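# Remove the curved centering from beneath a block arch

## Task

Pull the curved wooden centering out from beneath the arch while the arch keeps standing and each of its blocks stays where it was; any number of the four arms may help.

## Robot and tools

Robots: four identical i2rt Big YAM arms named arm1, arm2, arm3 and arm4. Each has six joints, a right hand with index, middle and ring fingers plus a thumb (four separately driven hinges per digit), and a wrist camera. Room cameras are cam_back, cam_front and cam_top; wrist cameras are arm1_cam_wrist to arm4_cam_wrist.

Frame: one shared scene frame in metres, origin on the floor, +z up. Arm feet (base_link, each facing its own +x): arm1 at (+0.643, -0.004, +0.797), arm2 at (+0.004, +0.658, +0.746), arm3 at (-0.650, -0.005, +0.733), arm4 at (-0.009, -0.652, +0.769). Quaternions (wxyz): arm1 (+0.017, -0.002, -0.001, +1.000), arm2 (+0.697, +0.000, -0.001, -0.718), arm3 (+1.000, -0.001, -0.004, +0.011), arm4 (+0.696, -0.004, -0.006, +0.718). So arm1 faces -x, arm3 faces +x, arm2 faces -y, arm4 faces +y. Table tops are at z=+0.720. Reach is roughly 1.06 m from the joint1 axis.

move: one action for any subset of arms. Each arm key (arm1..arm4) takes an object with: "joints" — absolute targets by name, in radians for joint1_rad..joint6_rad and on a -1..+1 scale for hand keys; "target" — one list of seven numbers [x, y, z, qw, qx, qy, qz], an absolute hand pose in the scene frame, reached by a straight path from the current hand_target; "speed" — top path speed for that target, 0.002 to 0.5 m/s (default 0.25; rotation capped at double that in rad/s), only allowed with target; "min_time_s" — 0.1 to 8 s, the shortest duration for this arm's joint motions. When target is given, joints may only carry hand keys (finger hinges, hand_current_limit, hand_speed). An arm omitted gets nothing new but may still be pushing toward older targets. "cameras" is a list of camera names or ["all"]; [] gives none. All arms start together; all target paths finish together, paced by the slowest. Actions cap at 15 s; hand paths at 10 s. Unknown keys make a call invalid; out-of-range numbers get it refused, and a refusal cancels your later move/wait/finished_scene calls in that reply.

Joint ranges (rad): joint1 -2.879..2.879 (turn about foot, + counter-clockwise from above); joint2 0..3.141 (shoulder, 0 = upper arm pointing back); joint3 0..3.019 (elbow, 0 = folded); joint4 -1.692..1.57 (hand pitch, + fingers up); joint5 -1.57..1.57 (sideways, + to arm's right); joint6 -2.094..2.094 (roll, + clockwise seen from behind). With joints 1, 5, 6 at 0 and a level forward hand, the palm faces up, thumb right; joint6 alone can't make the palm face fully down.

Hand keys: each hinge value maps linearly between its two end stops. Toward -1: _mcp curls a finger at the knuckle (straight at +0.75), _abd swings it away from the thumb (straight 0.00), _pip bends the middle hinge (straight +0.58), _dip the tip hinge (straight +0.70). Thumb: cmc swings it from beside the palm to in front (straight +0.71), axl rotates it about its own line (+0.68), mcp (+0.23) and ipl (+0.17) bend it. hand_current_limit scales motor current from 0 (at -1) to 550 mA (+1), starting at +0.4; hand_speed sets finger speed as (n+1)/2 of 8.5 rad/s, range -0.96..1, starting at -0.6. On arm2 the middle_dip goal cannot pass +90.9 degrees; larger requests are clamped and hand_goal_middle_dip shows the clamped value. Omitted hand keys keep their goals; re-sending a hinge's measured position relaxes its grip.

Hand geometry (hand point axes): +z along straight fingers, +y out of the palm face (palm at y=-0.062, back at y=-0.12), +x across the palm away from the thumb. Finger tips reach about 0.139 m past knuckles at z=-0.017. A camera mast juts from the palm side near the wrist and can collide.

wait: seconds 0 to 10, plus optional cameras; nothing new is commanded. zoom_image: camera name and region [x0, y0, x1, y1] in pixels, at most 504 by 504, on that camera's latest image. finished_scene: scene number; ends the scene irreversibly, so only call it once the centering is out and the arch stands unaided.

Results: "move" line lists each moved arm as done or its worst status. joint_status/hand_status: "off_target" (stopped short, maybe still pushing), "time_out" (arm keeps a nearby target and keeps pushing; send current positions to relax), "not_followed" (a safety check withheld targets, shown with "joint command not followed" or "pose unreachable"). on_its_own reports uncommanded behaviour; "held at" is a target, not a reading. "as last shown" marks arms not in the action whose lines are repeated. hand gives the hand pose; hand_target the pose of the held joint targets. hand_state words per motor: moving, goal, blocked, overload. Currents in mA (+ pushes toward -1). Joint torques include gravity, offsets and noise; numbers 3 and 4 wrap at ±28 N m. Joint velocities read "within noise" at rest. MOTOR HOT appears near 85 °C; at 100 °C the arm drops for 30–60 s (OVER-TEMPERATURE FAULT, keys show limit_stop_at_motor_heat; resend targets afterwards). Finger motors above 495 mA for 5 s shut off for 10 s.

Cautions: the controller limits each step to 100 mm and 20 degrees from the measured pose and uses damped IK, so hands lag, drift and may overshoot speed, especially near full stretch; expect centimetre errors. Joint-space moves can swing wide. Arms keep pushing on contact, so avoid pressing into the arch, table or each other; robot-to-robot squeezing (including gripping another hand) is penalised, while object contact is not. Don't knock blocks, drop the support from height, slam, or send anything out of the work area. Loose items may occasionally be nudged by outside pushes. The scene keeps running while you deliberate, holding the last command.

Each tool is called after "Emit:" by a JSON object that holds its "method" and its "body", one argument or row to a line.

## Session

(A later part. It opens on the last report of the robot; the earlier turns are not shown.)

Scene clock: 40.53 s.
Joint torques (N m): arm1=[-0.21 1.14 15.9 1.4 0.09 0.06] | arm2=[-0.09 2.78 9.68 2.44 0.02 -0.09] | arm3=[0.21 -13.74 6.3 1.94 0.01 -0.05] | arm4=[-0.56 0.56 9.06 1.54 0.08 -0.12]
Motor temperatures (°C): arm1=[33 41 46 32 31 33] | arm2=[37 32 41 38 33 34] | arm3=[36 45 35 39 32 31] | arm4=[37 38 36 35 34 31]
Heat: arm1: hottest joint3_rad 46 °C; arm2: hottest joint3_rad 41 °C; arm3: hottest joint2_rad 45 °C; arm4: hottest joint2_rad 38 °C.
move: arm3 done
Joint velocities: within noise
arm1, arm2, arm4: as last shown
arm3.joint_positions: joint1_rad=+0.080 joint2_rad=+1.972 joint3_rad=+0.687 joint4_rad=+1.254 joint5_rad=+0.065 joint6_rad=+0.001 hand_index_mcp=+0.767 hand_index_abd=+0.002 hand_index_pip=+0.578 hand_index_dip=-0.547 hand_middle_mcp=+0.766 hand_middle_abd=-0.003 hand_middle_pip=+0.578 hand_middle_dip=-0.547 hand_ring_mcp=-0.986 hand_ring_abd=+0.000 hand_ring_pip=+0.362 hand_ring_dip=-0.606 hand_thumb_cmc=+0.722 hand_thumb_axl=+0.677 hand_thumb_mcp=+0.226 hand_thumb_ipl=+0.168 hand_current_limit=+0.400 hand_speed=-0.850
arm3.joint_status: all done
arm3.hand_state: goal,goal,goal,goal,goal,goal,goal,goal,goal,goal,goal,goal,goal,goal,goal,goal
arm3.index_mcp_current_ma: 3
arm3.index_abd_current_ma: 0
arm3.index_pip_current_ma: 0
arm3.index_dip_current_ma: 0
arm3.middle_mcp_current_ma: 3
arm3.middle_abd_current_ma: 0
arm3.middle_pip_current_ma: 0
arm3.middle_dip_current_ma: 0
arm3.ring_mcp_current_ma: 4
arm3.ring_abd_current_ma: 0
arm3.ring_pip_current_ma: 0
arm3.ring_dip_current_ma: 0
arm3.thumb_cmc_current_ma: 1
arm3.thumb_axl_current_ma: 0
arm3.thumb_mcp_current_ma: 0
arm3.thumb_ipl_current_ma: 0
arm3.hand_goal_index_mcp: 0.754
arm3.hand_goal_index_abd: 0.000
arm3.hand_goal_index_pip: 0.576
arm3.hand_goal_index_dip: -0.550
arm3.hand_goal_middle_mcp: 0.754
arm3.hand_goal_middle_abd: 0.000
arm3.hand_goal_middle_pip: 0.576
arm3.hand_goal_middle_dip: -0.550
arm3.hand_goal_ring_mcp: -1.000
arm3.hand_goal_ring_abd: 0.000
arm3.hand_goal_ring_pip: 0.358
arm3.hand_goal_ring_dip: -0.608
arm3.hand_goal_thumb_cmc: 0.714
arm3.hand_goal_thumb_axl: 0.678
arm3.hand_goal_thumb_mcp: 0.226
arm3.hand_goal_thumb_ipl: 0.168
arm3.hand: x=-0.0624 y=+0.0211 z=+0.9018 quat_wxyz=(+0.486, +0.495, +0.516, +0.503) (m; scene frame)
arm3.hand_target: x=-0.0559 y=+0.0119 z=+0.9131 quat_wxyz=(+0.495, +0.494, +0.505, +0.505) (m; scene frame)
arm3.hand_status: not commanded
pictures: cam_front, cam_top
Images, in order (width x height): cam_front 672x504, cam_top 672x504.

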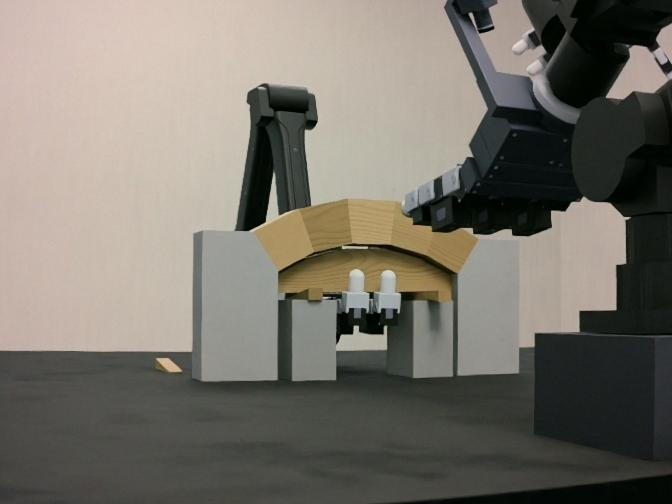

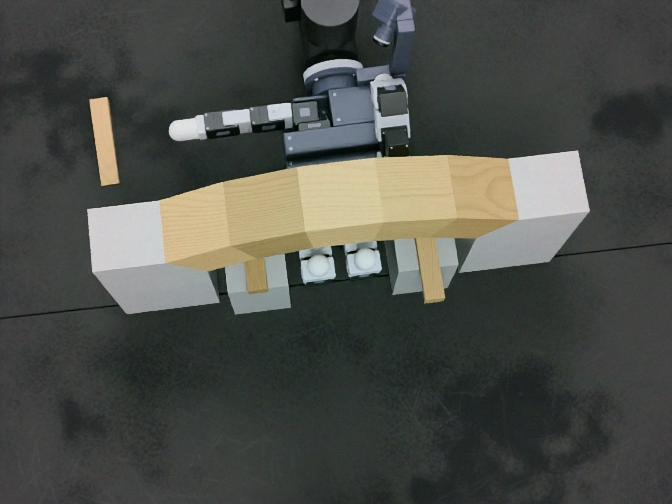

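Emit:
{"method": "move", "body": {
  "arm3": {"target": [-0.095, 0.012, 0.915, 0.4945, 0.4945, 0.5055, 0.5055], "speed": 0.03},
  "cameras": ["cam_front", "cam_top", "cam_back"]
}}

Scene clock: 42.90 s.
Joint torques (N m): arm1=[0.03 1.55 15.98 1.42 0.07 0.04] | arm2=[-0.09 2.73 9.68 2.43 0.02 -0.09] | arm3=[0.85 -13.04 3.23 3.54 0.28 0] | arm4=[-0.56 0.67 9.05 1.57 0.09 -0.12]
Motor temperatures (°C): arm1=[33 41 47 32 31 33] | arm2=[37 32 42 38 33 34] | arm3=[36 46 35 39 32 31] | arm4=[37 38 36 35 34 31]
Heat: arm1: hottest joint3_rad 47 °C; arm2: hottest joint3_rad 42 °C; arm3: hottest joint2_rad 46 °C; arm4: hottest joint2_rad 38 °C.
move: arm3 off_target
Joint velocities: within noise
arm1, arm2, arm4: as last shown
arm3.joint_positions: joint1_rad=+0.080 joint2_rad=+1.926 joint3_rad=+0.609 joint4_rad=+1.285 joint5_rad=+0.065 joint6_rad=+0.001 hand_index_mcp=+0.771 hand_index_abd=-0.008 hand_index_pip=+0.584 hand_index_dip=-0.544 hand_middle_mcp=+0.769 hand_middle_abd=-0.004 hand_middle_pip=+0.583 hand_middle_dip=-0.547 hand_ring_mcp=-0.986 hand_ring_abd=+0.000 hand_ring_pip=+0.362 hand_ring_dip=-0.606 hand_thumb_cmc=+0.722 hand_thumb_axl=+0.677 hand_thumb_mcp=+0.226 hand_thumb_ipl=+0.168 hand_current_limit=+0.400 hand_speed=-0.850
arm3.joint_status: not commanded
arm3.hand_state: goal,goal,goal,goal,goal,goal,goal,goal,goal,goal,goal,goal,goal,goal,goal,goal
arm3.index_mcp_current_ma: 5
arm3.index_abd_current_ma: -1
arm3.index_pip_current_ma: 1
arm3.index_dip_current_ma: 1
arm3.middle_mcp_current_ma: 4
arm3.middle_abd_current_ma: 0
arm3.middle_pip_current_ma: 1
arm3.middle_dip_current_ma: 0
arm3.ring_mcp_current_ma: 4
arm3.ring_abd_current_ma: 0
arm3.ring_pip_current_ma: 0
arm3.ring_dip_current_ma: 0
arm3.thumb_cmc_current_ma: 1
arm3.thumb_axl_current_ma: 0
arm3.thumb_mcp_current_ma: 0
arm3.thumb_ipl_current_ma: 0
arm3.hand_goal_index_mcp: 0.754
arm3.hand_goal_index_abd: 0.000
arm3.hand_goal_index_pip: 0.576
arm3.hand_goal_index_dip: -0.550
arm3.hand_goal_middle_mcp: 0.754
arm3.hand_goal_middle_abd: 0.000
arm3.hand_goal_middle_pip: 0.576
arm3.hand_goal_middle_dip: -0.550
arm3.hand_goal_ring_mcp: -1.000
arm3.hand_goal_ring_abd: 0.000
arm3.hand_goal_ring_pip: 0.358
arm3.hand_goal_ring_dip: -0.608
arm3.hand_goal_thumb_cmc: 0.714
arm3.hand_goal_thumb_axl: 0.678
arm3.hand_goal_thumb_mcp: 0.226
arm3.hand_goal_thumb_ipl: 0.168
arm3.hand: x=-0.0891 y=+0.0184 z=+0.9072 quat_wxyz=(+0.486, +0.495, +0.516, +0.503) (m; scene frame)
arm3.hand_target: x=-0.0949 y=+0.0120 z=+0.9148 quat_wxyz=(+0.494, +0.495, +0.506, +0.505) (m; scene frame)
arm3.hand_status: off_target (0.012 m and 1.6 deg from the pose sent, 0.036 m and 1.5 deg at the start)
pictures: cam_back, cam_front, cam_top
Images, in order (width x height): cam_back 672x504, cam_front 672x504, cam_top 672x504.

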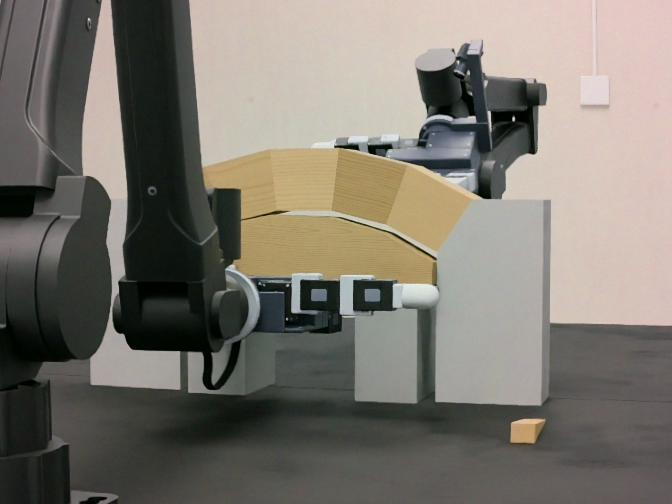

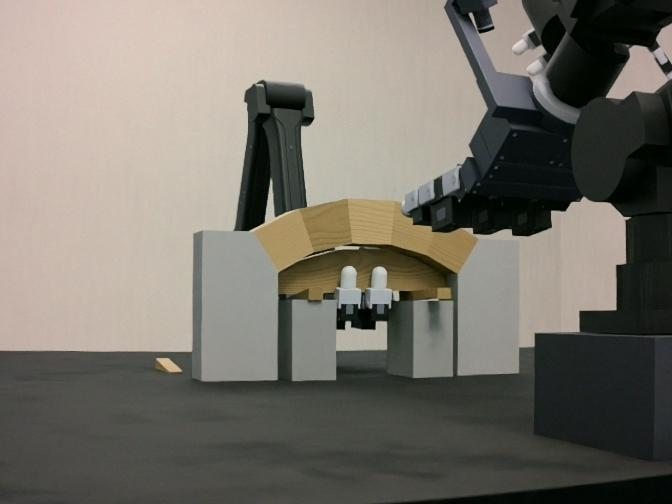

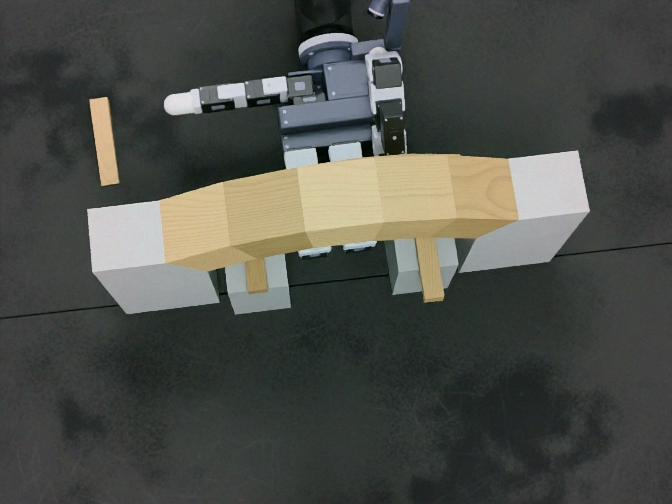

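Emit:
{"method": "zoom_image", "body": {
  "camera": "cam_top",
  "region": [340, 120, 600, 260]
}}

Emit:
{"method": "zoom_image", "body": {
  "camera": "cam_back",
  "region": [180, 130, 500, 330]
}}

Emit:
{"method": "zoom_image", "body": {
  "camera": "cam_front",
  "region": [240, 180, 490, 340]
}}

Scaled by 1.938 from the camera's 672x504 image, which has a finer 960x720 frame.

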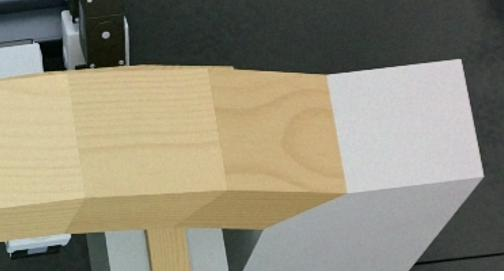

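Scaled by 1.575 from the camera's 672x504 image, which has a finer 960x720 frame.

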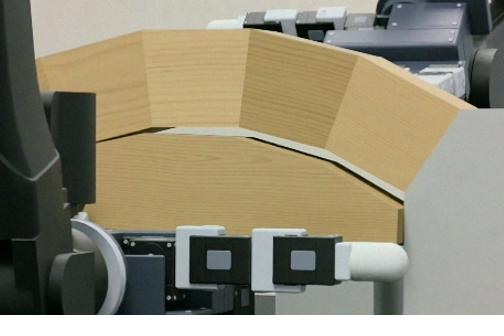

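Scaled by 2.016 from the camera's 672x504 image, which has a finer 960x720 frame.

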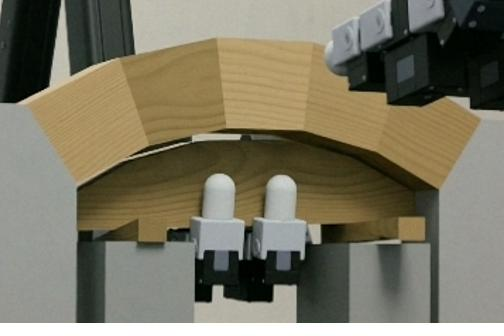

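Emit:
{"method": "move", "body": {
  "arm3": {"target": [-0.14, 0.012, 0.925, 0.4945, 0.4945, 0.5055, 0.5055], "speed": 0.035},
  "cameras": ["cam_front", "cam_top", "cam_back"]
}}

Scene clock: 45.57 s.
Joint torques (N m): arm1=[0.32 1.49 15.99 1.43 0.1 0.06] | arm2=[-0.09 2.84 9.68 2.44 0.02 -0.09] | arm3=[1.14 -12.22 4.52 4.34 0.09 -0.06] | arm4=[-0.62 0.62 9.06 1.57 0.08 -0.13]
Motor temperatures (°C): arm1=[33 41 47 32 31 33] | arm2=[37 32 42 38 33 34] | arm3=[36 46 35 39 32 31] | arm4=[37 38 36 35 34 31]
Heat: arm1: hottest joint3_rad 47 °C; arm2: hottest joint3_rad 42 °C; arm3: hottest joint2_rad 46 °C; arm4: hottest joint2_rad 38 °C.
move: arm3 off_target
Joint velocities: within noise
arm1, arm2, arm4: as last shown
arm3.joint_positions: joint1_rad=+0.080 joint2_rad=+1.860 joint3_rad=+0.460 joint4_rad=+1.319 joint5_rad=+0.083 joint6_rad=+0.008 hand_index_mcp=+0.787 hand_index_abd=-0.002 hand_index_pip=+0.582 hand_index_dip=-0.547 hand_middle_mcp=+0.788 hand_middle_abd=-0.001 hand_middle_pip=+0.582 hand_middle_dip=-0.547 hand_ring_mcp=-0.986 hand_ring_abd=+0.000 hand_ring_pip=+0.362 hand_ring_dip=-0.606 hand_thumb_cmc=+0.722 hand_thumb_axl=+0.677 hand_thumb_mcp=+0.226 hand_thumb_ipl=+0.168 hand_current_limit=+0.400 hand_speed=-0.850
arm3.joint_status: not commanded
arm3.hand_state: blocked,goal,goal,goal,blocked,goal,goal,goal,goal,goal,goal,goal,goal,goal,goal,goal
arm3.index_mcp_current_ma: 19
arm3.index_abd_current_ma: 0
arm3.index_pip_current_ma: 1
arm3.index_dip_current_ma: 0
arm3.middle_mcp_current_ma: 21
arm3.middle_abd_current_ma: 0
arm3.middle_pip_current_ma: 1
arm3.middle_dip_current_ma: 0
arm3.ring_mcp_current_ma: 4
arm3.ring_abd_current_ma: 0
arm3.ring_pip_current_ma: 0
arm3.ring_dip_current_ma: 0
arm3.thumb_cmc_current_ma: 1
arm3.thumb_axl_current_ma: 0
arm3.thumb_mcp_current_ma: 0
arm3.thumb_ipl_current_ma: 0
arm3.hand_goal_index_mcp: 0.754
arm3.hand_goal_index_abd: 0.000
arm3.hand_goal_index_pip: 0.576
arm3.hand_goal_index_dip: -0.550
arm3.hand_goal_middle_mcp: 0.754
arm3.hand_goal_middle_abd: 0.000
arm3.hand_goal_middle_pip: 0.576
arm3.hand_goal_middle_dip: -0.550
arm3.hand_goal_ring_mcp: -1.000
arm3.hand_goal_ring_abd: 0.000
arm3.hand_goal_ring_pip: 0.358
arm3.hand_goal_ring_dip: -0.608
arm3.hand_goal_thumb_cmc: 0.714
arm3.hand_goal_thumb_axl: 0.678
arm3.hand_goal_thumb_mcp: 0.226
arm3.hand_goal_thumb_ipl: 0.168
arm3.hand: x=-0.1389 y=+0.0094 z=+0.8995 quat_wxyz=(+0.477, +0.513, +0.523, +0.486) (m; scene frame)
arm3.hand_target: x=-0.1404 y=+0.0118 z=+0.9244 quat_wxyz=(+0.494, +0.495, +0.505, +0.505) (m; scene frame)
arm3.hand_status: off_target (0.026 m and 4.2 deg from the pose sent, 0.054 m and 1.6 deg at the start)
pictures: cam_back, cam_front, cam_top
Images, in order (width x height): cam_back 672x504, cam_front 672x504, cam_top 672x504.

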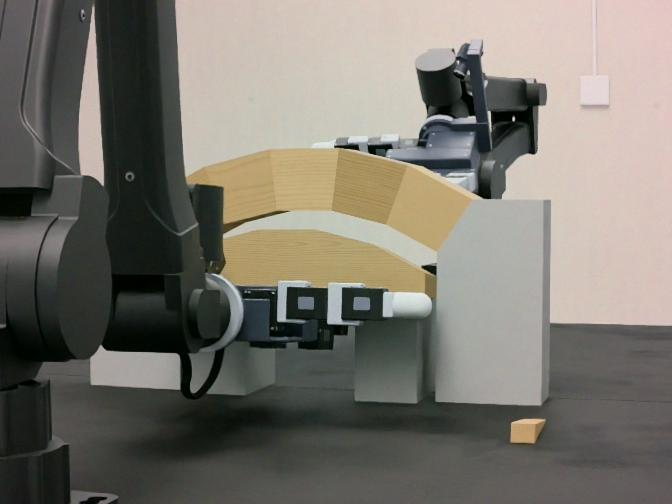

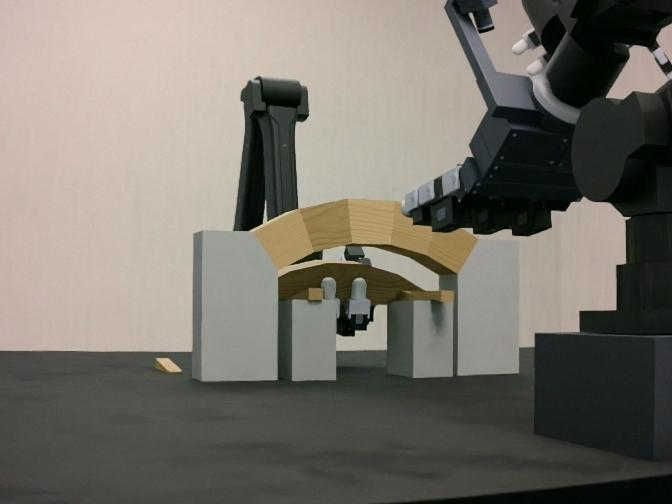

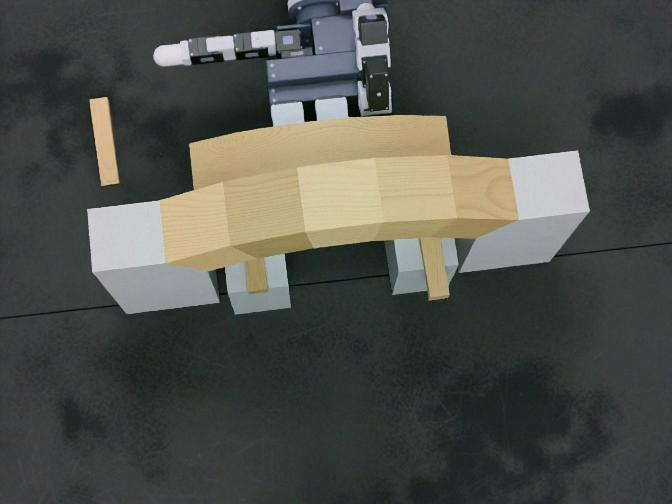

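Emit:
{"method": "move", "body": {
  "arm3": {"target": [-0.20, 0.012, 0.975, 0.4945, 0.4945, 0.5055, 0.5055], "speed": 0.06, "joints": {"hand_thumb_cmc": -0.571, "hand_thumb_mcp": -0.2, "hand_thumb_ipl": 0.0, "hand_index_dip": -0.64, "hand_middle_dip": -0.64}},
  "cameras": ["cam_top", "cam_back", "arm3_cam_wrist"]
}}

Scene clock: 48.80 s.
Joint torques (N m): arm1=[-0.09 1.61 15.99 1.46 0.11 0.01] | arm2=[-0.09 2.78 9.69 2.43 0.02 -0.08] | arm3=[2.49 -9.23 5.76 3.28 0.12 0.02] | arm4=[-0.62 0.56 9.05 1.58 0.08 -0.13]
Motor temperatures (°C): arm1=[33 41 48 32 31 33] | arm2=[37 32 42 38 33 34] | arm3=[36 46 35 39 32 31] | arm4=[37 38 37 35 34 31]
Heat: arm1: hottest joint3_rad 48 °C; arm2: hottest joint3_rad 42 °C; arm3: hottest joint2_rad 46 °C; arm4: hottest joint2_rad 38 °C.
move: arm3 off_target
Joint velocities: within noise
arm1, arm2, arm4: as last shown
arm3.joint_positions: joint1_rad=+0.092 joint2_rad=+1.546 joint3_rad=+0.302 joint4_rad=+1.185 joint5_rad=+0.104 joint6_rad=+0.008 hand_index_mcp=+0.787 hand_index_abd=-0.002 hand_index_pip=+0.582 hand_index_dip=-0.616 hand_middle_mcp=+0.788 hand_middle_abd=-0.001 hand_middle_pip=+0.582 hand_middle_dip=-0.616 hand_ring_mcp=-0.986 hand_ring_abd=+0.000 hand_ring_pip=+0.362 hand_ring_dip=-0.606 hand_thumb_cmc=-0.566 hand_thumb_axl=+0.678 hand_thumb_mcp=-0.201 hand_thumb_ipl=+0.001 hand_current_limit=+0.400 hand_speed=-0.850
arm3.joint_status: hand_index_dip off_target (ended at -0.616, target -0.640); hand_middle_dip off_target (ended at -0.616, target -0.640); the others done
arm3.hand_state: blocked,goal,goal,blocked,blocked,goal,goal,blocked,goal,goal,goal,goal,goal,goal,goal,goal
arm3.index_mcp_current_ma: 19
arm3.index_abd_current_ma: 0
arm3.index_pip_current_ma: 1
arm3.index_dip_current_ma: 9
arm3.middle_mcp_current_ma: 21
arm3.middle_abd_current_ma: 0
arm3.middle_pip_current_ma: 1
arm3.middle_dip_current_ma: 9
arm3.ring_mcp_current_ma: 4
arm3.ring_abd_current_ma: 0
arm3.ring_pip_current_ma: 0
arm3.ring_dip_current_ma: 0
arm3.thumb_cmc_current_ma: 0
arm3.thumb_axl_current_ma: 0
arm3.thumb_mcp_current_ma: 0
arm3.thumb_ipl_current_ma: 0
arm3.hand_goal_index_mcp: 0.754
arm3.hand_goal_index_abd: 0.000
arm3.hand_goal_index_pip: 0.576
arm3.hand_goal_index_dip: -0.640
arm3.hand_goal_middle_mcp: 0.754
arm3.hand_goal_middle_abd: 0.000
arm3.hand_goal_middle_pip: 0.576
arm3.hand_goal_middle_dip: -0.640
arm3.hand_goal_ring_mcp: -1.000
arm3.hand_goal_ring_abd: 0.000
arm3.hand_goal_ring_pip: 0.358
arm3.hand_goal_ring_dip: -0.608
arm3.hand_goal_thumb_cmc: -0.570
arm3.hand_goal_thumb_axl: 0.678
arm3.hand_goal_thumb_mcp: -0.200
arm3.hand_goal_thumb_ipl: 0.000
arm3.hand: x=-0.1981 y=+0.0053 z=+0.9559 quat_wxyz=(+0.485, +0.510, +0.515, +0.489) (m; scene frame)
arm3.hand_target: x=-0.2002 y=+0.0117 z=+0.9746 quat_wxyz=(+0.494, +0.495, +0.505, +0.506) (m; scene frame)
arm3.hand_status: off_target (0.020 m and 3.0 deg from the pose sent, 0.097 m and 4.2 deg at the start)
pictures: arm3_cam_wrist, cam_back, cam_top
Images, in order (width x height): arm3_cam_wrist 672x504, cam_back 672x504, cam_top 672x504.

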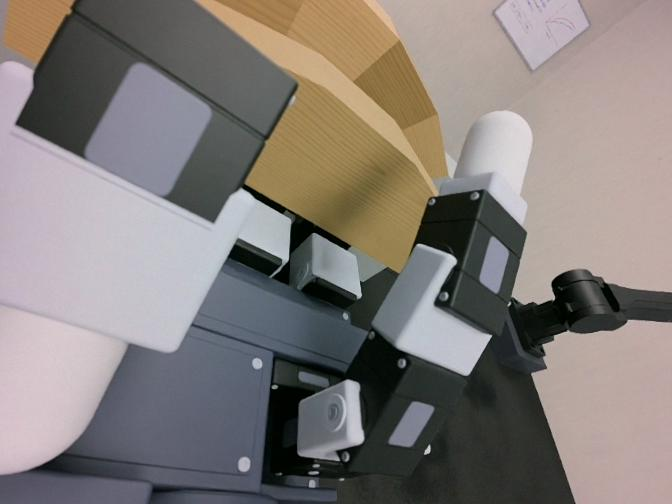

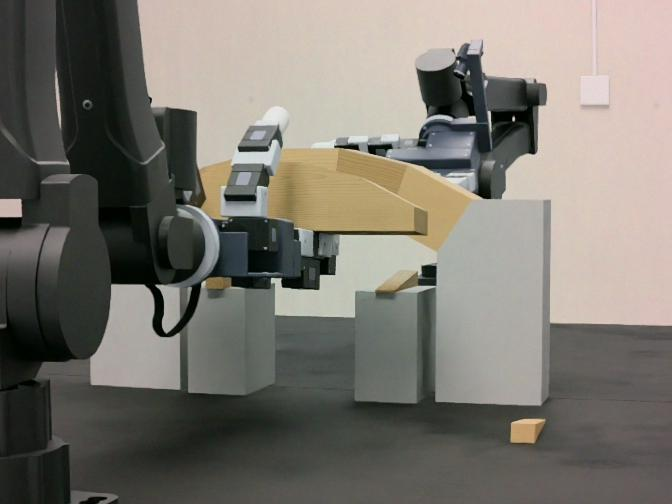

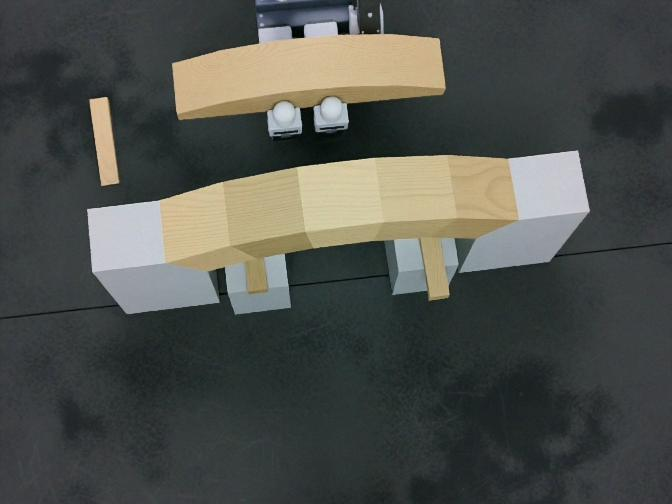

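Emit:
{"method": "move", "body": {
  "arm3": {"target": [-0.27, 0.012, 1.01, 0.2678, 0.6464, 0.6601, 0.2734], "speed": 0.2, "joints": {"hand_thumb_mcp": -0.72}},
  "cameras": ["cam_top", "cam_back", "arm3_cam_wrist"]
}}

Scene clock: 53.40 s.
Joint torques (N m): arm1=[-0.09 1.85 16.01 1.4 0.11 0.04] | arm2=[-0.09 2.84 9.68 2.43 0.02 -0.09] | arm3=[2.49 -3.19 17.18 2.44 0.11 0.08] | arm4=[-0.56 0.56 9.09 1.55 0.08 -0.13]
Motor temperatures (°C): arm1=[33 41 49 32 31 33] | arm2=[37 32 42 38 33 34] | arm3=[36 46 36 39 32 31] | arm4=[37 38 37 35 34 30]
Heat: arm1: hottest joint3_rad 49 °C; arm2: hottest joint3_rad 42 °C; arm3: hottest joint2_rad 46 °C; arm4: hottest joint2_rad 38 °C.
move: arm3 off_target
Joint velocities: within noise
arm1.joint_positions: joint1_rad=-0.025 joint2_rad=+0.254 joint3_rad=+0.215 joint4_rad=-0.551 joint5_rad=-0.068 joint6_rad=-0.039 hand_index_mcp=+0.350 hand_index_abd=-0.001 hand_index_pip=+0.576 hand_index_dip=+0.694 hand_middle_mcp=+0.356 hand_middle_abd=+0.000 hand_middle_pip=+0.578 hand_middle_dip=+0.696 hand_ring_mcp=+0.354 hand_ring_abd=+0.000 hand_ring_pip=+0.577 hand_ring_dip=+0.696 hand_thumb_cmc=+0.720 hand_thumb_axl=+0.677 hand_thumb_mcp=+0.225 hand_thumb_ipl=+0.168 hand_current_limit=+0.400 hand_speed=-0.600
arm1.joint_status: not commanded
arm1.hand_state: goal,goal,goal,goal,goal,goal,goal,goal,goal,goal,goal,goal,goal,goal,goal,goal
arm1.index_mcp_current_ma: 1
arm1.index_abd_current_ma: 0
arm1.index_pip_current_ma: 0
arm1.index_dip_current_ma: 0
arm1.middle_mcp_current_ma: 3
arm1.middle_abd_current_ma: 0
arm1.middle_pip_current_ma: 0
arm1.middle_dip_current_ma: 0
arm1.ring_mcp_current_ma: 3
arm1.ring_abd_current_ma: 0
arm1.ring_pip_current_ma: 0
arm1.ring_dip_current_ma: 0
arm1.thumb_cmc_current_ma: 1
arm1.thumb_axl_current_ma: 0
arm1.thumb_mcp_current_ma: 0
arm1.thumb_ipl_current_ma: 0
arm1.hand_goal_index_mcp: 0.342
arm1.hand_goal_index_abd: 0.000
arm1.hand_goal_index_pip: 0.576
arm1.hand_goal_index_dip: 0.696
arm1.hand_goal_middle_mcp: 0.342
arm1.hand_goal_middle_abd: 0.000
arm1.hand_goal_middle_pip: 0.576
arm1.hand_goal_middle_dip: 0.696
arm1.hand_goal_ring_mcp: 0.342
arm1.hand_goal_ring_abd: 0.000
arm1.hand_goal_ring_pip: 0.576
arm1.hand_goal_ring_dip: 0.696
arm1.hand_goal_thumb_cmc: 0.714
arm1.hand_goal_thumb_axl: 0.678
arm1.hand_goal_thumb_mcp: 0.226
arm1.hand_goal_thumb_ipl: 0.168
arm1.hand: x=+0.3347 y=+0.0214 z=+1.0057 quat_wxyz=(-0.337, -0.629, +0.619, +0.328) (m; scene frame)
arm1.hand_target: x=+0.3321 y=+0.0200 z=+1.0492 quat_wxyz=(-0.358, -0.619, +0.606, +0.350) (m; scene frame)
arm1.hand_status: not commanded
arm2, arm4: as last shown
arm3.joint_positions: joint1_rad=+0.138 joint2_rad=+0.686 joint3_rad=+0.509 joint4_rad=-0.736 joint5_rad=+0.104 joint6_rad=+0.109 hand_index_mcp=+0.802 hand_index_abd=-0.002 hand_index_pip=+0.585 hand_index_dip=-0.616 hand_middle_mcp=+0.802 hand_middle_abd=-0.001 hand_middle_pip=+0.586 hand_middle_dip=-0.616 hand_ring_mcp=-0.986 hand_ring_abd=+0.000 hand_ring_pip=+0.362 hand_ring_dip=-0.606 hand_thumb_cmc=-0.567 hand_thumb_axl=+0.678 hand_thumb_mcp=-0.614 hand_thumb_ipl=+0.021 hand_current_limit=+0.400 hand_speed=-0.850
arm3.joint_status: hand_thumb_mcp off_target (ended at -0.614, target -0.720)
arm3.hand_state: blocked,goal,goal,blocked,blocked,goal,goal,blocked,goal,goal,goal,goal,goal,goal,blocked,blocked
arm3.index_mcp_current_ma: 39
arm3.index_abd_current_ma: 0
arm3.index_pip_current_ma: 1
arm3.index_dip_current_ma: 9
arm3.middle_mcp_current_ma: 39
arm3.middle_abd_current_ma: 0
arm3.middle_pip_current_ma: 2
arm3.middle_dip_current_ma: 9
arm3.ring_mcp_current_ma: 4
arm3.ring_abd_current_ma: 0
arm3.ring_pip_current_ma: 0
arm3.ring_dip_current_ma: 0
arm3.thumb_cmc_current_ma: 0
arm3.thumb_axl_current_ma: 0
arm3.thumb_mcp_current_ma: 277
arm3.thumb_ipl_current_ma: 12
arm3.hand_goal_index_mcp: 0.754
arm3.hand_goal_index_abd: 0.000
arm3.hand_goal_index_pip: 0.576
arm3.hand_goal_index_dip: -0.640
arm3.hand_goal_middle_mcp: 0.754
arm3.hand_goal_middle_abd: 0.000
arm3.hand_goal_middle_pip: 0.576
arm3.hand_goal_middle_dip: -0.640
arm3.hand_goal_ring_mcp: -1.000
arm3.hand_goal_ring_abd: 0.000
arm3.hand_goal_ring_pip: 0.358
arm3.hand_goal_ring_dip: -0.608
arm3.hand_goal_thumb_cmc: -0.570
arm3.hand_goal_thumb_axl: 0.678
arm3.hand_goal_thumb_mcp: -0.720
arm3.hand_goal_thumb_ipl: 0.000
arm3.hand: x=-0.2869 y=+0.0037 z=+0.9494 quat_wxyz=(+0.238, +0.662, +0.673, +0.229) (m; scene frame)
arm3.hand_target: x=-0.2744 y=+0.0110 z=+1.0092 quat_wxyz=(+0.268, +0.646, +0.660, +0.274) (m; scene frame)
arm3.hand_status: off_target (0.063 m and 6.5 deg from the pose sent, 0.090 m and 42.1 deg at the start)
pictures: arm3_cam_wrist, cam_back, cam_top
Images, in order (width x height): arm3_cam_wrist 672x504, cam_back 672x504, cam_top 672x504.

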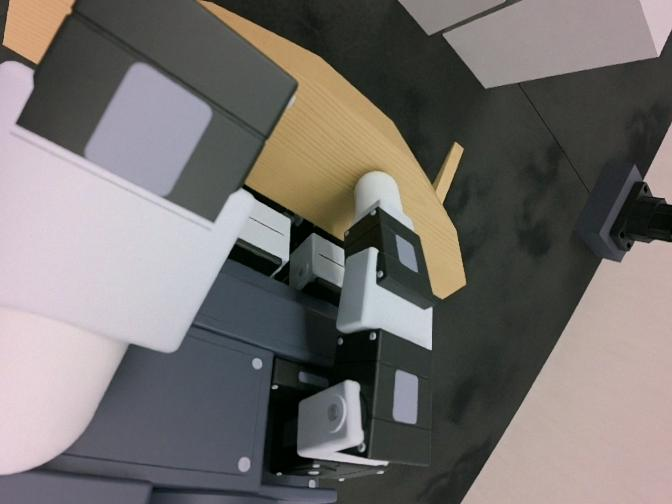

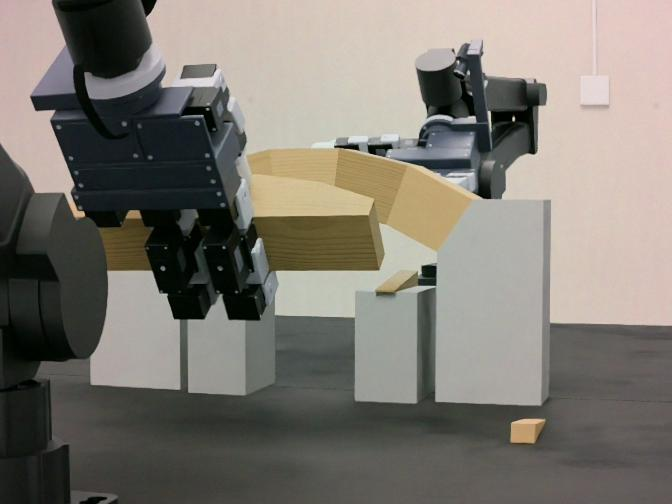

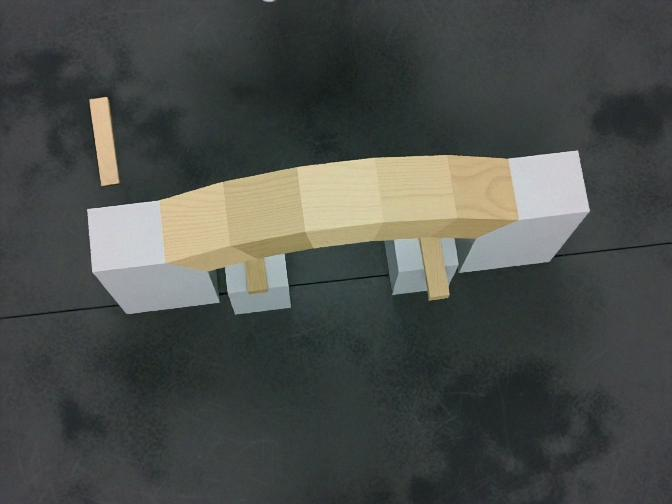

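Emit:
{"method": "move", "body": {
  "arm3": {"target": [-0.285, 0.012, 0.95, 0.0183, 0.6995, 0.7143, 0.0187], "speed": 0.2},
  "cameras": ["cam_back", "arm3_cam_wrist"]
}}

Scene clock: 56.13 s.
Joint torques (N m): arm1=[-0.26 1.2 15.9 1.36 0.11 0.04] | arm2=[-0.03 2.78 9.68 2.43 0.02 -0.09] | arm3=[0.91 -3.6 14.65 0.34 -0.04 -0.06] | arm4=[-0.56 0.62 9.06 1.55 0.08 -0.12]
Motor temperatures (°C): arm1=[33 40 49 32 31 33] | arm2=[37 32 42 38 33 34] | arm3=[36 46 37 39 32 31] | arm4=[37 38 37 35 34 30]
Heat: arm1: hottest joint3_rad 49 °C; arm2: hottest joint3_rad 42 °C; arm3: hottest joint2_rad 46 °C; arm4: hottest joint2_rad 38 °C.
move: arm3 off_target
Joint velocities: within noise
arm1, arm2, arm4: as last shown
arm3.joint_positions: joint1_rad=+0.129 joint2_rad=+1.047 joint3_rad=+0.883 joint4_rad=-1.428 joint5_rad=+0.003 joint6_rad=+0.120 hand_index_mcp=+0.802 hand_index_abd=-0.002 hand_index_pip=+0.588 hand_index_dip=-0.616 hand_middle_mcp=+0.802 hand_middle_abd=-0.001 hand_middle_pip=+0.589 hand_middle_dip=-0.616 hand_ring_mcp=-0.985 hand_ring_abd=+0.000 hand_ring_pip=+0.362 hand_ring_dip=-0.607 hand_thumb_cmc=-0.567 hand_thumb_axl=+0.678 hand_thumb_mcp=-0.618 hand_thumb_ipl=+0.021 hand_current_limit=+0.400 hand_speed=-0.850
arm3.joint_status: not commanded
arm3.hand_state: blocked,goal,goal,blocked,blocked,goal,goal,blocked,goal,goal,goal,goal,goal,goal,blocked,blocked
arm3.index_mcp_current_ma: 39
arm3.index_abd_current_ma: 0
arm3.index_pip_current_ma: 2
arm3.index_dip_current_ma: 9
arm3.middle_mcp_current_ma: 39
arm3.middle_abd_current_ma: 0
arm3.middle_pip_current_ma: 3
arm3.middle_dip_current_ma: 9
arm3.ring_mcp_current_ma: 4
arm3.ring_abd_current_ma: 0
arm3.ring_pip_current_ma: 0
arm3.ring_dip_current_ma: 0
arm3.thumb_cmc_current_ma: 0
arm3.thumb_axl_current_ma: 0
arm3.thumb_mcp_current_ma: 257
arm3.thumb_ipl_current_ma: 13
arm3.hand_goal_index_mcp: 0.754
arm3.hand_goal_index_abd: 0.000
arm3.hand_goal_index_pip: 0.576
arm3.hand_goal_index_dip: -0.640
arm3.hand_goal_middle_mcp: 0.754
arm3.hand_goal_middle_abd: 0.000
arm3.hand_goal_middle_pip: 0.576
arm3.hand_goal_middle_dip: -0.640
arm3.hand_goal_ring_mcp: -1.000
arm3.hand_goal_ring_abd: 0.000
arm3.hand_goal_ring_pip: 0.358
arm3.hand_goal_ring_dip: -0.608
arm3.hand_goal_thumb_cmc: -0.570
arm3.hand_goal_thumb_axl: 0.678
arm3.hand_goal_thumb_mcp: -0.720
arm3.hand_goal_thumb_ipl: 0.000
arm3.hand: x=-0.3057 y=+0.0138 z=+0.9172 quat_wxyz=(-0.001, +0.696, +0.718, -0.007) (m; scene frame)
arm3.hand_target: x=-0.2868 y=+0.0118 z=+0.9498 quat_wxyz=(+0.019, +0.699, +0.714, +0.019) (m; scene frame)
arm3.hand_status: off_target (0.039 m and 3.7 deg from the pose sent, 0.008 m and 35.6 deg at the start)
pictures: arm3_cam_wrist, cam_back
Images, in order (width x height): arm3_cam_wrist 672x504, cam_back 672x504.

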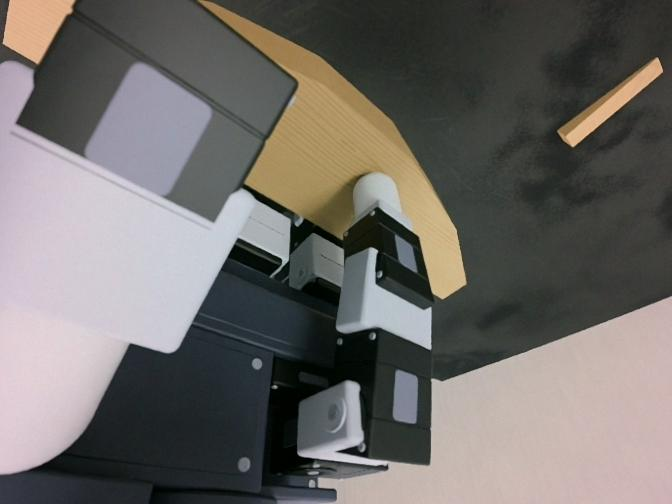

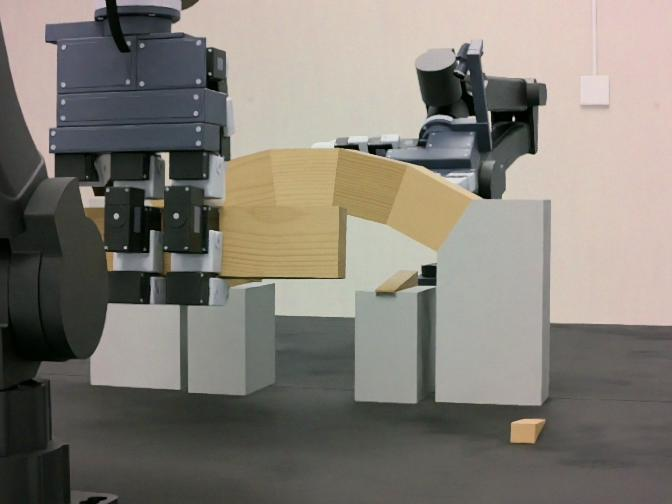

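Emit:
{"method": "move", "body": {
  "arm3": {"target": [-0.285, 0.012, 0.86, 0.0488, 0.698, 0.7128, 0.0498], "speed": 0.1},
  "cameras": ["cam_back"]
}}

Scene clock: 58.13 s.
Joint torques (N m): arm1=[0.38 1.55 15.94 1.47 0.11 0.05] | arm2=[-0.03 2.78 9.69 2.44 0.02 -0.08] | arm3=[0.79 -3.9 9.51 1.59 0.13 0.09] | arm4=[-0.56 0.56 9.05 1.55 0.09 -0.12]
Motor temperatures (°C): arm1=[33 40 49 32 31 33] | arm2=[37 32 43 38 33 34] | arm3=[36 46 37 39 32 31] | arm4=[37 38 37 35 34 30]
Heat: arm1: hottest joint3_rad 49 °C; arm2: hottest joint3_rad 43 °C; arm3: hottest joint2_rad 46 °C; arm4: hottest joint2_rad 38 °C.
move: arm3 off_target
Joint velocities: within noise
arm1, arm2, arm4: as last shown
arm3.joint_positions: joint1_rad=+0.129 joint2_rad=+1.058 joint3_rad=+0.682 joint4_rad=-1.098 joint5_rad=+0.009 joint6_rad=+0.120 hand_index_mcp=+0.802 hand_index_abd=-0.002 hand_index_pip=+0.588 hand_index_dip=-0.616 hand_middle_mcp=+0.802 hand_middle_abd=-0.001 hand_middle_pip=+0.589 hand_middle_dip=-0.616 hand_ring_mcp=-0.985 hand_ring_abd=+0.000 hand_ring_pip=+0.362 hand_ring_dip=-0.607 hand_thumb_cmc=-0.567 hand_thumb_axl=+0.678 hand_thumb_mcp=-0.618 hand_thumb_ipl=+0.021 hand_current_limit=+0.400 hand_speed=-0.850
arm3.joint_status: not commanded
arm3.hand_state: blocked,goal,goal,blocked,blocked,goal,goal,blocked,goal,goal,goal,goal,goal,goal,blocked,blocked
arm3.index_mcp_current_ma: 39
arm3.index_abd_current_ma: 0
arm3.index_pip_current_ma: 2
arm3.index_dip_current_ma: 9
arm3.middle_mcp_current_ma: 39
arm3.middle_abd_current_ma: 0
arm3.middle_pip_current_ma: 3
arm3.middle_dip_current_ma: 9
arm3.ring_mcp_current_ma: 4
arm3.ring_abd_current_ma: 0
arm3.ring_pip_current_ma: 0
arm3.ring_dip_current_ma: 0
arm3.thumb_cmc_current_ma: 0
arm3.thumb_axl_current_ma: 0
arm3.thumb_mcp_current_ma: 256
arm3.thumb_ipl_current_ma: 13
arm3.hand_goal_index_mcp: 0.754
arm3.hand_goal_index_abd: 0.000
arm3.hand_goal_index_pip: 0.576
arm3.hand_goal_index_dip: -0.640
arm3.hand_goal_middle_mcp: 0.754
arm3.hand_goal_middle_abd: 0.000
arm3.hand_goal_middle_pip: 0.576
arm3.hand_goal_middle_dip: -0.640
arm3.hand_goal_ring_mcp: -1.000
arm3.hand_goal_ring_abd: 0.000
arm3.hand_goal_ring_pip: 0.358
arm3.hand_goal_ring_dip: -0.608
arm3.hand_goal_thumb_cmc: -0.570
arm3.hand_goal_thumb_axl: 0.678
arm3.hand_goal_thumb_mcp: -0.720
arm3.hand_goal_thumb_ipl: 0.000
arm3.hand: x=-0.2939 y=+0.0143 z=+0.8518 quat_wxyz=(+0.037, +0.695, +0.717, +0.038) (m; scene frame)
arm3.hand_target: x=-0.2852 y=+0.0120 z=+0.8602 quat_wxyz=(+0.049, +0.698, +0.713, +0.050) (m; scene frame)
arm3.hand_status: off_target (0.012 m and 2.0 deg from the pose sent, 0.061 m and 8.7 deg at the start)
pictures: cam_back
Images, in order (width x height): cam_back 672x504.

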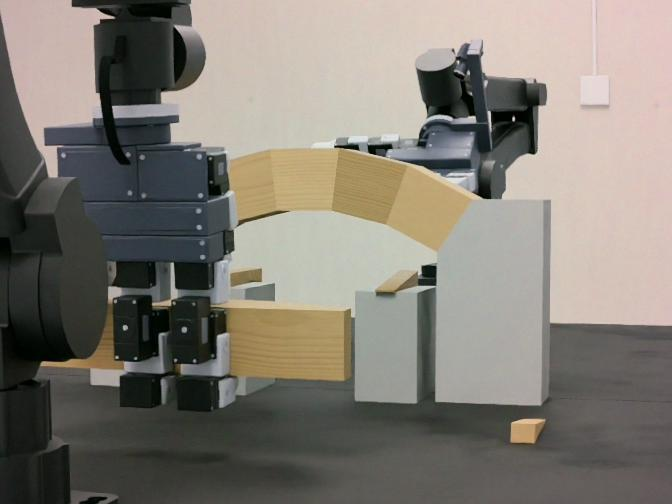

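Emit:
{"method": "move", "body": {
  "arm3": {"target": [-0.285, 0.012, 0.827, 0.0488, 0.698, 0.7128, 0.0498], "speed": 0.06},
  "cameras": ["cam_back"]
}}

Scene clock: 59.67 s.
Joint torques (N m): arm1=[0.15 1.61 15.97 1.4 0.09 0.06] | arm2=[-0.03 2.78 9.7 2.44 0.02 -0.09] | arm3=[0.91 -3.84 9.06 1.63 0.17 0.11] | arm4=[-0.56 0.5 9.06 1.55 0.08 -0.13]
Motor temperatures (°C): arm1=[33 40 50 32 31 33] | arm2=[37 32 43 38 33 34] | arm3=[36 46 37 39 32 31] | arm4=[37 38 37 35 34 30]
Heat: arm1: hottest joint3_rad 50 °C; arm2: hottest joint3_rad 43 °C; arm3: hottest joint2_rad 46 °C; arm4: hottest joint2_rad 38 °C.
move: arm3 off_target
Joint velocities: within noise
arm1: as last shown
arm2.joint_positions: joint1_rad=-0.762 joint2_rad=+0.610 joint3_rad=+1.396 joint4_rad=-1.346 joint5_rad=-0.059 joint6_rad=+1.172 hand_index_mcp=+0.754 hand_index_abd=+0.001 hand_index_pip=+0.577 hand_index_dip=+0.696 hand_middle_mcp=+0.754 hand_middle_abd=+0.001 hand_middle_pip=+0.577 hand_middle_dip=+0.696 hand_ring_mcp=+0.754 hand_ring_abd=+0.000 hand_ring_pip=+0.577 hand_ring_dip=+0.696 hand_thumb_cmc=+0.714 hand_thumb_axl=+0.677 hand_thumb_mcp=+0.226 hand_thumb_ipl=+0.168 hand_current_limit=+0.400 hand_speed=-0.600
arm2.joint_status: not commanded
arm2.hand_state: goal,goal,goal,goal,goal,goal,goal,goal,goal,goal,goal,goal,goal,goal,goal,goal
arm2.index_mcp_current_ma: 0
arm2.index_abd_current_ma: 0
arm2.index_pip_current_ma: 0
arm2.index_dip_current_ma: 0
arm2.middle_mcp_current_ma: 0
arm2.middle_abd_current_ma: 0
arm2.middle_pip_current_ma: 0
arm2.middle_dip_current_ma: 0
arm2.ring_mcp_current_ma: 0
arm2.ring_abd_current_ma: 0
arm2.ring_pip_current_ma: 0
arm2.ring_dip_current_ma: 0
arm2.thumb_cmc_current_ma: 0
arm2.thumb_axl_current_ma: 0
arm2.thumb_mcp_current_ma: 0
arm2.thumb_ipl_current_ma: 0
arm2.hand_goal_index_mcp: 0.754
arm2.hand_goal_index_abd: 0.000
arm2.hand_goal_index_pip: 0.576
arm2.hand_goal_index_dip: 0.696
arm2.hand_goal_middle_mcp: 0.754
arm2.hand_goal_middle_abd: 0.000
arm2.hand_goal_middle_pip: 0.576
arm2.hand_goal_middle_dip: 0.696
arm2.hand_goal_ring_mcp: 0.754
arm2.hand_goal_ring_abd: 0.000
arm2.hand_goal_ring_pip: 0.576
arm2.hand_goal_ring_dip: 0.696
arm2.hand_goal_thumb_cmc: 0.714
arm2.hand_goal_thumb_axl: 0.678
arm2.hand_goal_thumb_mcp: 0.226
arm2.hand_goal_thumb_ipl: 0.168
arm2.hand: x=-0.2226 y=+0.5440 z=+1.2958 quat_wxyz=(+0.470, +0.497, -0.719, +0.118) (m; scene frame)
arm2.hand_target: x=-0.2206 y=+0.5460 z=+1.3069 quat_wxyz=(+0.481, +0.494, -0.714, +0.120) (m; scene frame)
arm2.hand_status: not commanded
arm3.joint_positions: joint1_rad=+0.129 joint2_rad=+1.102 joint3_rad=+0.619 joint4_rad=-0.988 joint5_rad=+0.009 joint6_rad=+0.120 hand_index_mcp=+0.802 hand_index_abd=-0.002 hand_index_pip=+0.588 hand_index_dip=-0.616 hand_middle_mcp=+0.802 hand_middle_abd=-0.001 hand_middle_pip=+0.589 hand_middle_dip=-0.616 hand_ring_mcp=-0.985 hand_ring_abd=+0.000 hand_ring_pip=+0.362 hand_ring_dip=-0.607 hand_thumb_cmc=-0.567 hand_thumb_axl=+0.678 hand_thumb_mcp=-0.618 hand_thumb_ipl=+0.021 hand_current_limit=+0.400 hand_speed=-0.850
arm3.joint_status: not commanded
arm3.hand_state: blocked,goal,goal,blocked,blocked,goal,goal,blocked,goal,goal,goal,goal,goal,goal,blocked,blocked
arm3.index_mcp_current_ma: 39
arm3.index_abd_current_ma: 0
arm3.index_pip_current_ma: 2
arm3.index_dip_current_ma: 9
arm3.middle_mcp_current_ma: 39
arm3.middle_abd_current_ma: 0
arm3.middle_pip_current_ma: 3
arm3.middle_dip_current_ma: 9
arm3.ring_mcp_current_ma: 4
arm3.ring_abd_current_ma: 0
arm3.ring_pip_current_ma: 0
arm3.ring_dip_current_ma: 0
arm3.thumb_cmc_current_ma: 0
arm3.thumb_axl_current_ma: 0
arm3.thumb_mcp_current_ma: 256
arm3.thumb_ipl_current_ma: 13
arm3.hand_goal_index_mcp: 0.754
arm3.hand_goal_index_abd: 0.000
arm3.hand_goal_index_pip: 0.576
arm3.hand_goal_index_dip: -0.640
arm3.hand_goal_middle_mcp: 0.754
arm3.hand_goal_middle_abd: 0.000
arm3.hand_goal_middle_pip: 0.576
arm3.hand_goal_middle_dip: -0.640
arm3.hand_goal_ring_mcp: -1.000
arm3.hand_goal_ring_abd: 0.000
arm3.hand_goal_ring_pip: 0.358
arm3.hand_goal_ring_dip: -0.608
arm3.hand_goal_thumb_cmc: -0.570
arm3.hand_goal_thumb_axl: 0.678
arm3.hand_goal_thumb_mcp: -0.720
arm3.hand_goal_thumb_ipl: 0.000
arm3.hand: x=-0.2938 y=+0.0142 z=+0.8200 quat_wxyz=(+0.038, +0.695, +0.717, +0.039) (m; scene frame)
arm3.hand_target: x=-0.2852 y=+0.0120 z=+0.8272 quat_wxyz=(+0.049, +0.698, +0.713, +0.050) (m; scene frame)
arm3.hand_status: off_target (0.011 m and 1.8 deg from the pose sent, 0.026 m and 2.0 deg at the start)
arm4.joint_positions: joint1_rad=-0.088 joint2_rad=+0.627 joint3_rad=+1.321 joint4_rad=-1.160 joint5_rad=+0.072 joint6_rad=+1.085 hand_index_mcp=+0.755 hand_index_abd=+0.000 hand_index_pip=+0.577 hand_index_dip=+0.696 hand_middle_mcp=+0.755 hand_middle_abd=+0.000 hand_middle_pip=+0.577 hand_middle_dip=+0.696 hand_ring_mcp=+0.755 hand_ring_abd=+0.000 hand_ring_pip=+0.577 hand_ring_dip=+0.696 hand_thumb_cmc=+0.715 hand_thumb_axl=+0.677 hand_thumb_mcp=+0.226 hand_thumb_ipl=+0.168 hand_current_limit=+0.400 hand_speed=-0.600
arm4.joint_status: not commanded
arm4.hand_state: goal,goal,goal,goal,goal,goal,goal,goal,goal,goal,goal,goal,goal,goal,goal,goal
arm4.index_mcp_current_ma: 1
arm4.index_abd_current_ma: 0
arm4.index_pip_current_ma: 0
arm4.index_dip_current_ma: 0
arm4.middle_mcp_current_ma: 1
arm4.middle_abd_current_ma: 0
arm4.middle_pip_current_ma: 0
arm4.middle_dip_current_ma: 0
arm4.ring_mcp_current_ma: 1
arm4.ring_abd_current_ma: 0
arm4.ring_pip_current_ma: 0
arm4.ring_dip_current_ma: 0
arm4.thumb_cmc_current_ma: 1
arm4.thumb_axl_current_ma: 0
arm4.thumb_mcp_current_ma: 0
arm4.thumb_ipl_current_ma: 0
arm4.hand_goal_index_mcp: 0.754
arm4.hand_goal_index_abd: 0.000
arm4.hand_goal_index_pip: 0.576
arm4.hand_goal_index_dip: 0.696
arm4.hand_goal_middle_mcp: 0.754
arm4.hand_goal_middle_abd: 0.000
arm4.hand_goal_middle_pip: 0.576
arm4.hand_goal_middle_dip: 0.696
arm4.hand_goal_ring_mcp: 0.754
arm4.hand_goal_ring_abd: 0.000
arm4.hand_goal_ring_pip: 0.576
arm4.hand_goal_ring_dip: 0.696
arm4.hand_goal_thumb_cmc: 0.714
arm4.hand_goal_thumb_axl: 0.678
arm4.hand_goal_thumb_mcp: 0.226
arm4.hand_goal_thumb_ipl: 0.168
arm4.hand: x=+0.0971 y=-0.3870 z=+1.3328 quat_wxyz=(-0.228, +0.472, +0.707, +0.476) (m; scene frame)
arm4.hand_target: x=+0.0967 y=-0.3902 z=+1.3454 quat_wxyz=(-0.234, +0.468, +0.700, +0.486) (m; scene frame)
arm4.hand_status: not commanded
pictures: cam_back
Images, in order (width x height): cam_back 672x504.

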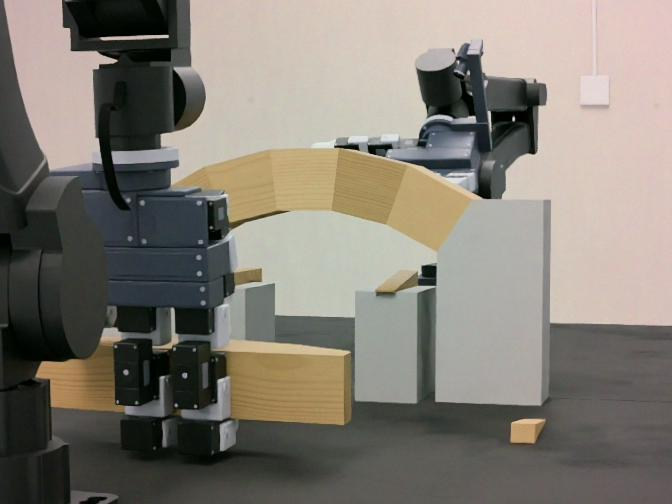

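Emit:
{"method": "move", "body": {
  "arm3": {"joints": {"hand_thumb_mcp": -0.3, "hand_speed": -0.9}},
  "cameras": ["cam_back", "arm3_cam_wrist"]
}}

Scene clock: 62.60 s.
Joint torques (N m): arm1=[0.03 1.08 15.94 1.44 0.09 0.03] | arm2=[-0.09 2.78 9.69 2.43 0.02 -0.08] | arm3=[1.14 -4.72 9.25 1.58 0.19 0.07] | arm4=[-0.56 0.62 9.06 1.57 0.08 -0.12]
Motor temperatures (°C): arm1=[33 40 50 32 31 33] | arm2=[37 32 43 38 33 34] | arm3=[36 46 37 39 32 30] | arm4=[37 38 37 35 34 30]
Heat: arm1: hottest joint3_rad 50 °C; arm2: hottest joint3_rad 43 °C; arm3: hottest joint2_rad 46 °C; arm4: hottest joint2_rad 38 °C.
move: arm3 done
Joint velocities: within noise
arm1, arm2, arm4: as last shown
arm3.joint_positions: joint1_rad=+0.129 joint2_rad=+1.102 joint3_rad=+0.619 joint4_rad=-0.988 joint5_rad=+0.009 joint6_rad=+0.120 hand_index_mcp=+0.779 hand_index_abd=-0.002 hand_index_pip=+0.590 hand_index_dip=-0.616 hand_middle_mcp=+0.780 hand_middle_abd=-0.001 hand_middle_pip=+0.592 hand_middle_dip=-0.616 hand_ring_mcp=-0.985 hand_ring_abd=+0.000 hand_ring_pip=+0.362 hand_ring_dip=-0.607 hand_thumb_cmc=-0.568 hand_thumb_axl=+0.678 hand_thumb_mcp=-0.309 hand_thumb_ipl=+0.000 hand_current_limit=+0.400 hand_speed=-0.900
arm3.joint_status: all done
arm3.hand_state: blocked,goal,goal,blocked,blocked,goal,goal,blocked,goal,goal,goal,goal,goal,goal,goal,goal
arm3.index_mcp_current_ma: 11
arm3.index_abd_current_ma: 0
arm3.index_pip_current_ma: 3
arm3.index_dip_current_ma: 9
arm3.middle_mcp_current_ma: 12
arm3.middle_abd_current_ma: 0
arm3.middle_pip_current_ma: 4
arm3.middle_dip_current_ma: 9
arm3.ring_mcp_current_ma: 4
arm3.ring_abd_current_ma: 0
arm3.ring_pip_current_ma: 0
arm3.ring_dip_current_ma: 0
arm3.thumb_cmc_current_ma: 0
arm3.thumb_axl_current_ma: 0
arm3.thumb_mcp_current_ma: -2
arm3.thumb_ipl_current_ma: 0
arm3.hand_goal_index_mcp: 0.754
arm3.hand_goal_index_abd: 0.000
arm3.hand_goal_index_pip: 0.576
arm3.hand_goal_index_dip: -0.640
arm3.hand_goal_middle_mcp: 0.754
arm3.hand_goal_middle_abd: 0.000
arm3.hand_goal_middle_pip: 0.576
arm3.hand_goal_middle_dip: -0.640
arm3.hand_goal_ring_mcp: -1.000
arm3.hand_goal_ring_abd: 0.000
arm3.hand_goal_ring_pip: 0.358
arm3.hand_goal_ring_dip: -0.608
arm3.hand_goal_thumb_cmc: -0.570
arm3.hand_goal_thumb_axl: 0.678
arm3.hand_goal_thumb_mcp: -0.300
arm3.hand_goal_thumb_ipl: 0.000
arm3.hand: x=-0.2938 y=+0.0142 z=+0.8200 quat_wxyz=(+0.038, +0.695, +0.717, +0.039) (m; scene frame)
arm3.hand_target: x=-0.2852 y=+0.0120 z=+0.8272 quat_wxyz=(+0.049, +0.698, +0.713, +0.050) (m; scene frame)
arm3.hand_status: not commanded
pictures: arm3_cam_wrist, cam_back
Images, in order (width x height): arm3_cam_wrist 672x504, cam_back 672x504.

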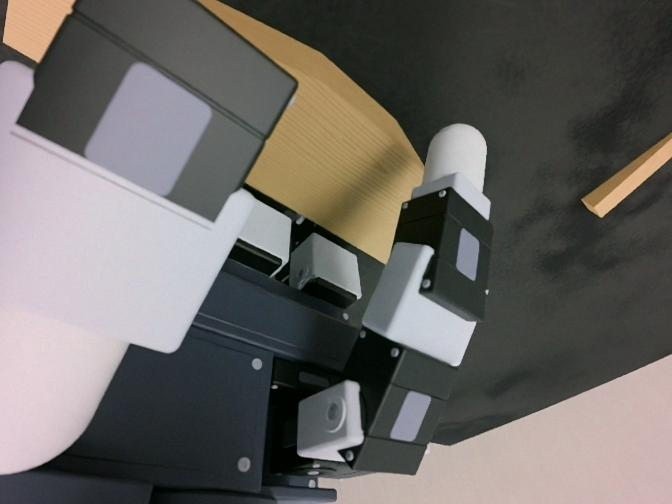

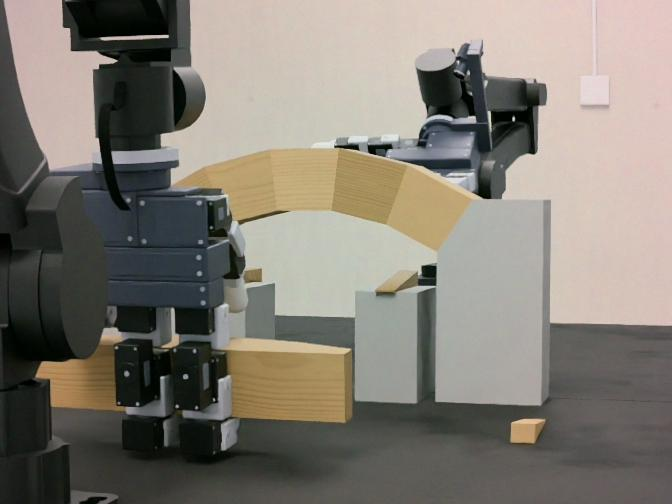

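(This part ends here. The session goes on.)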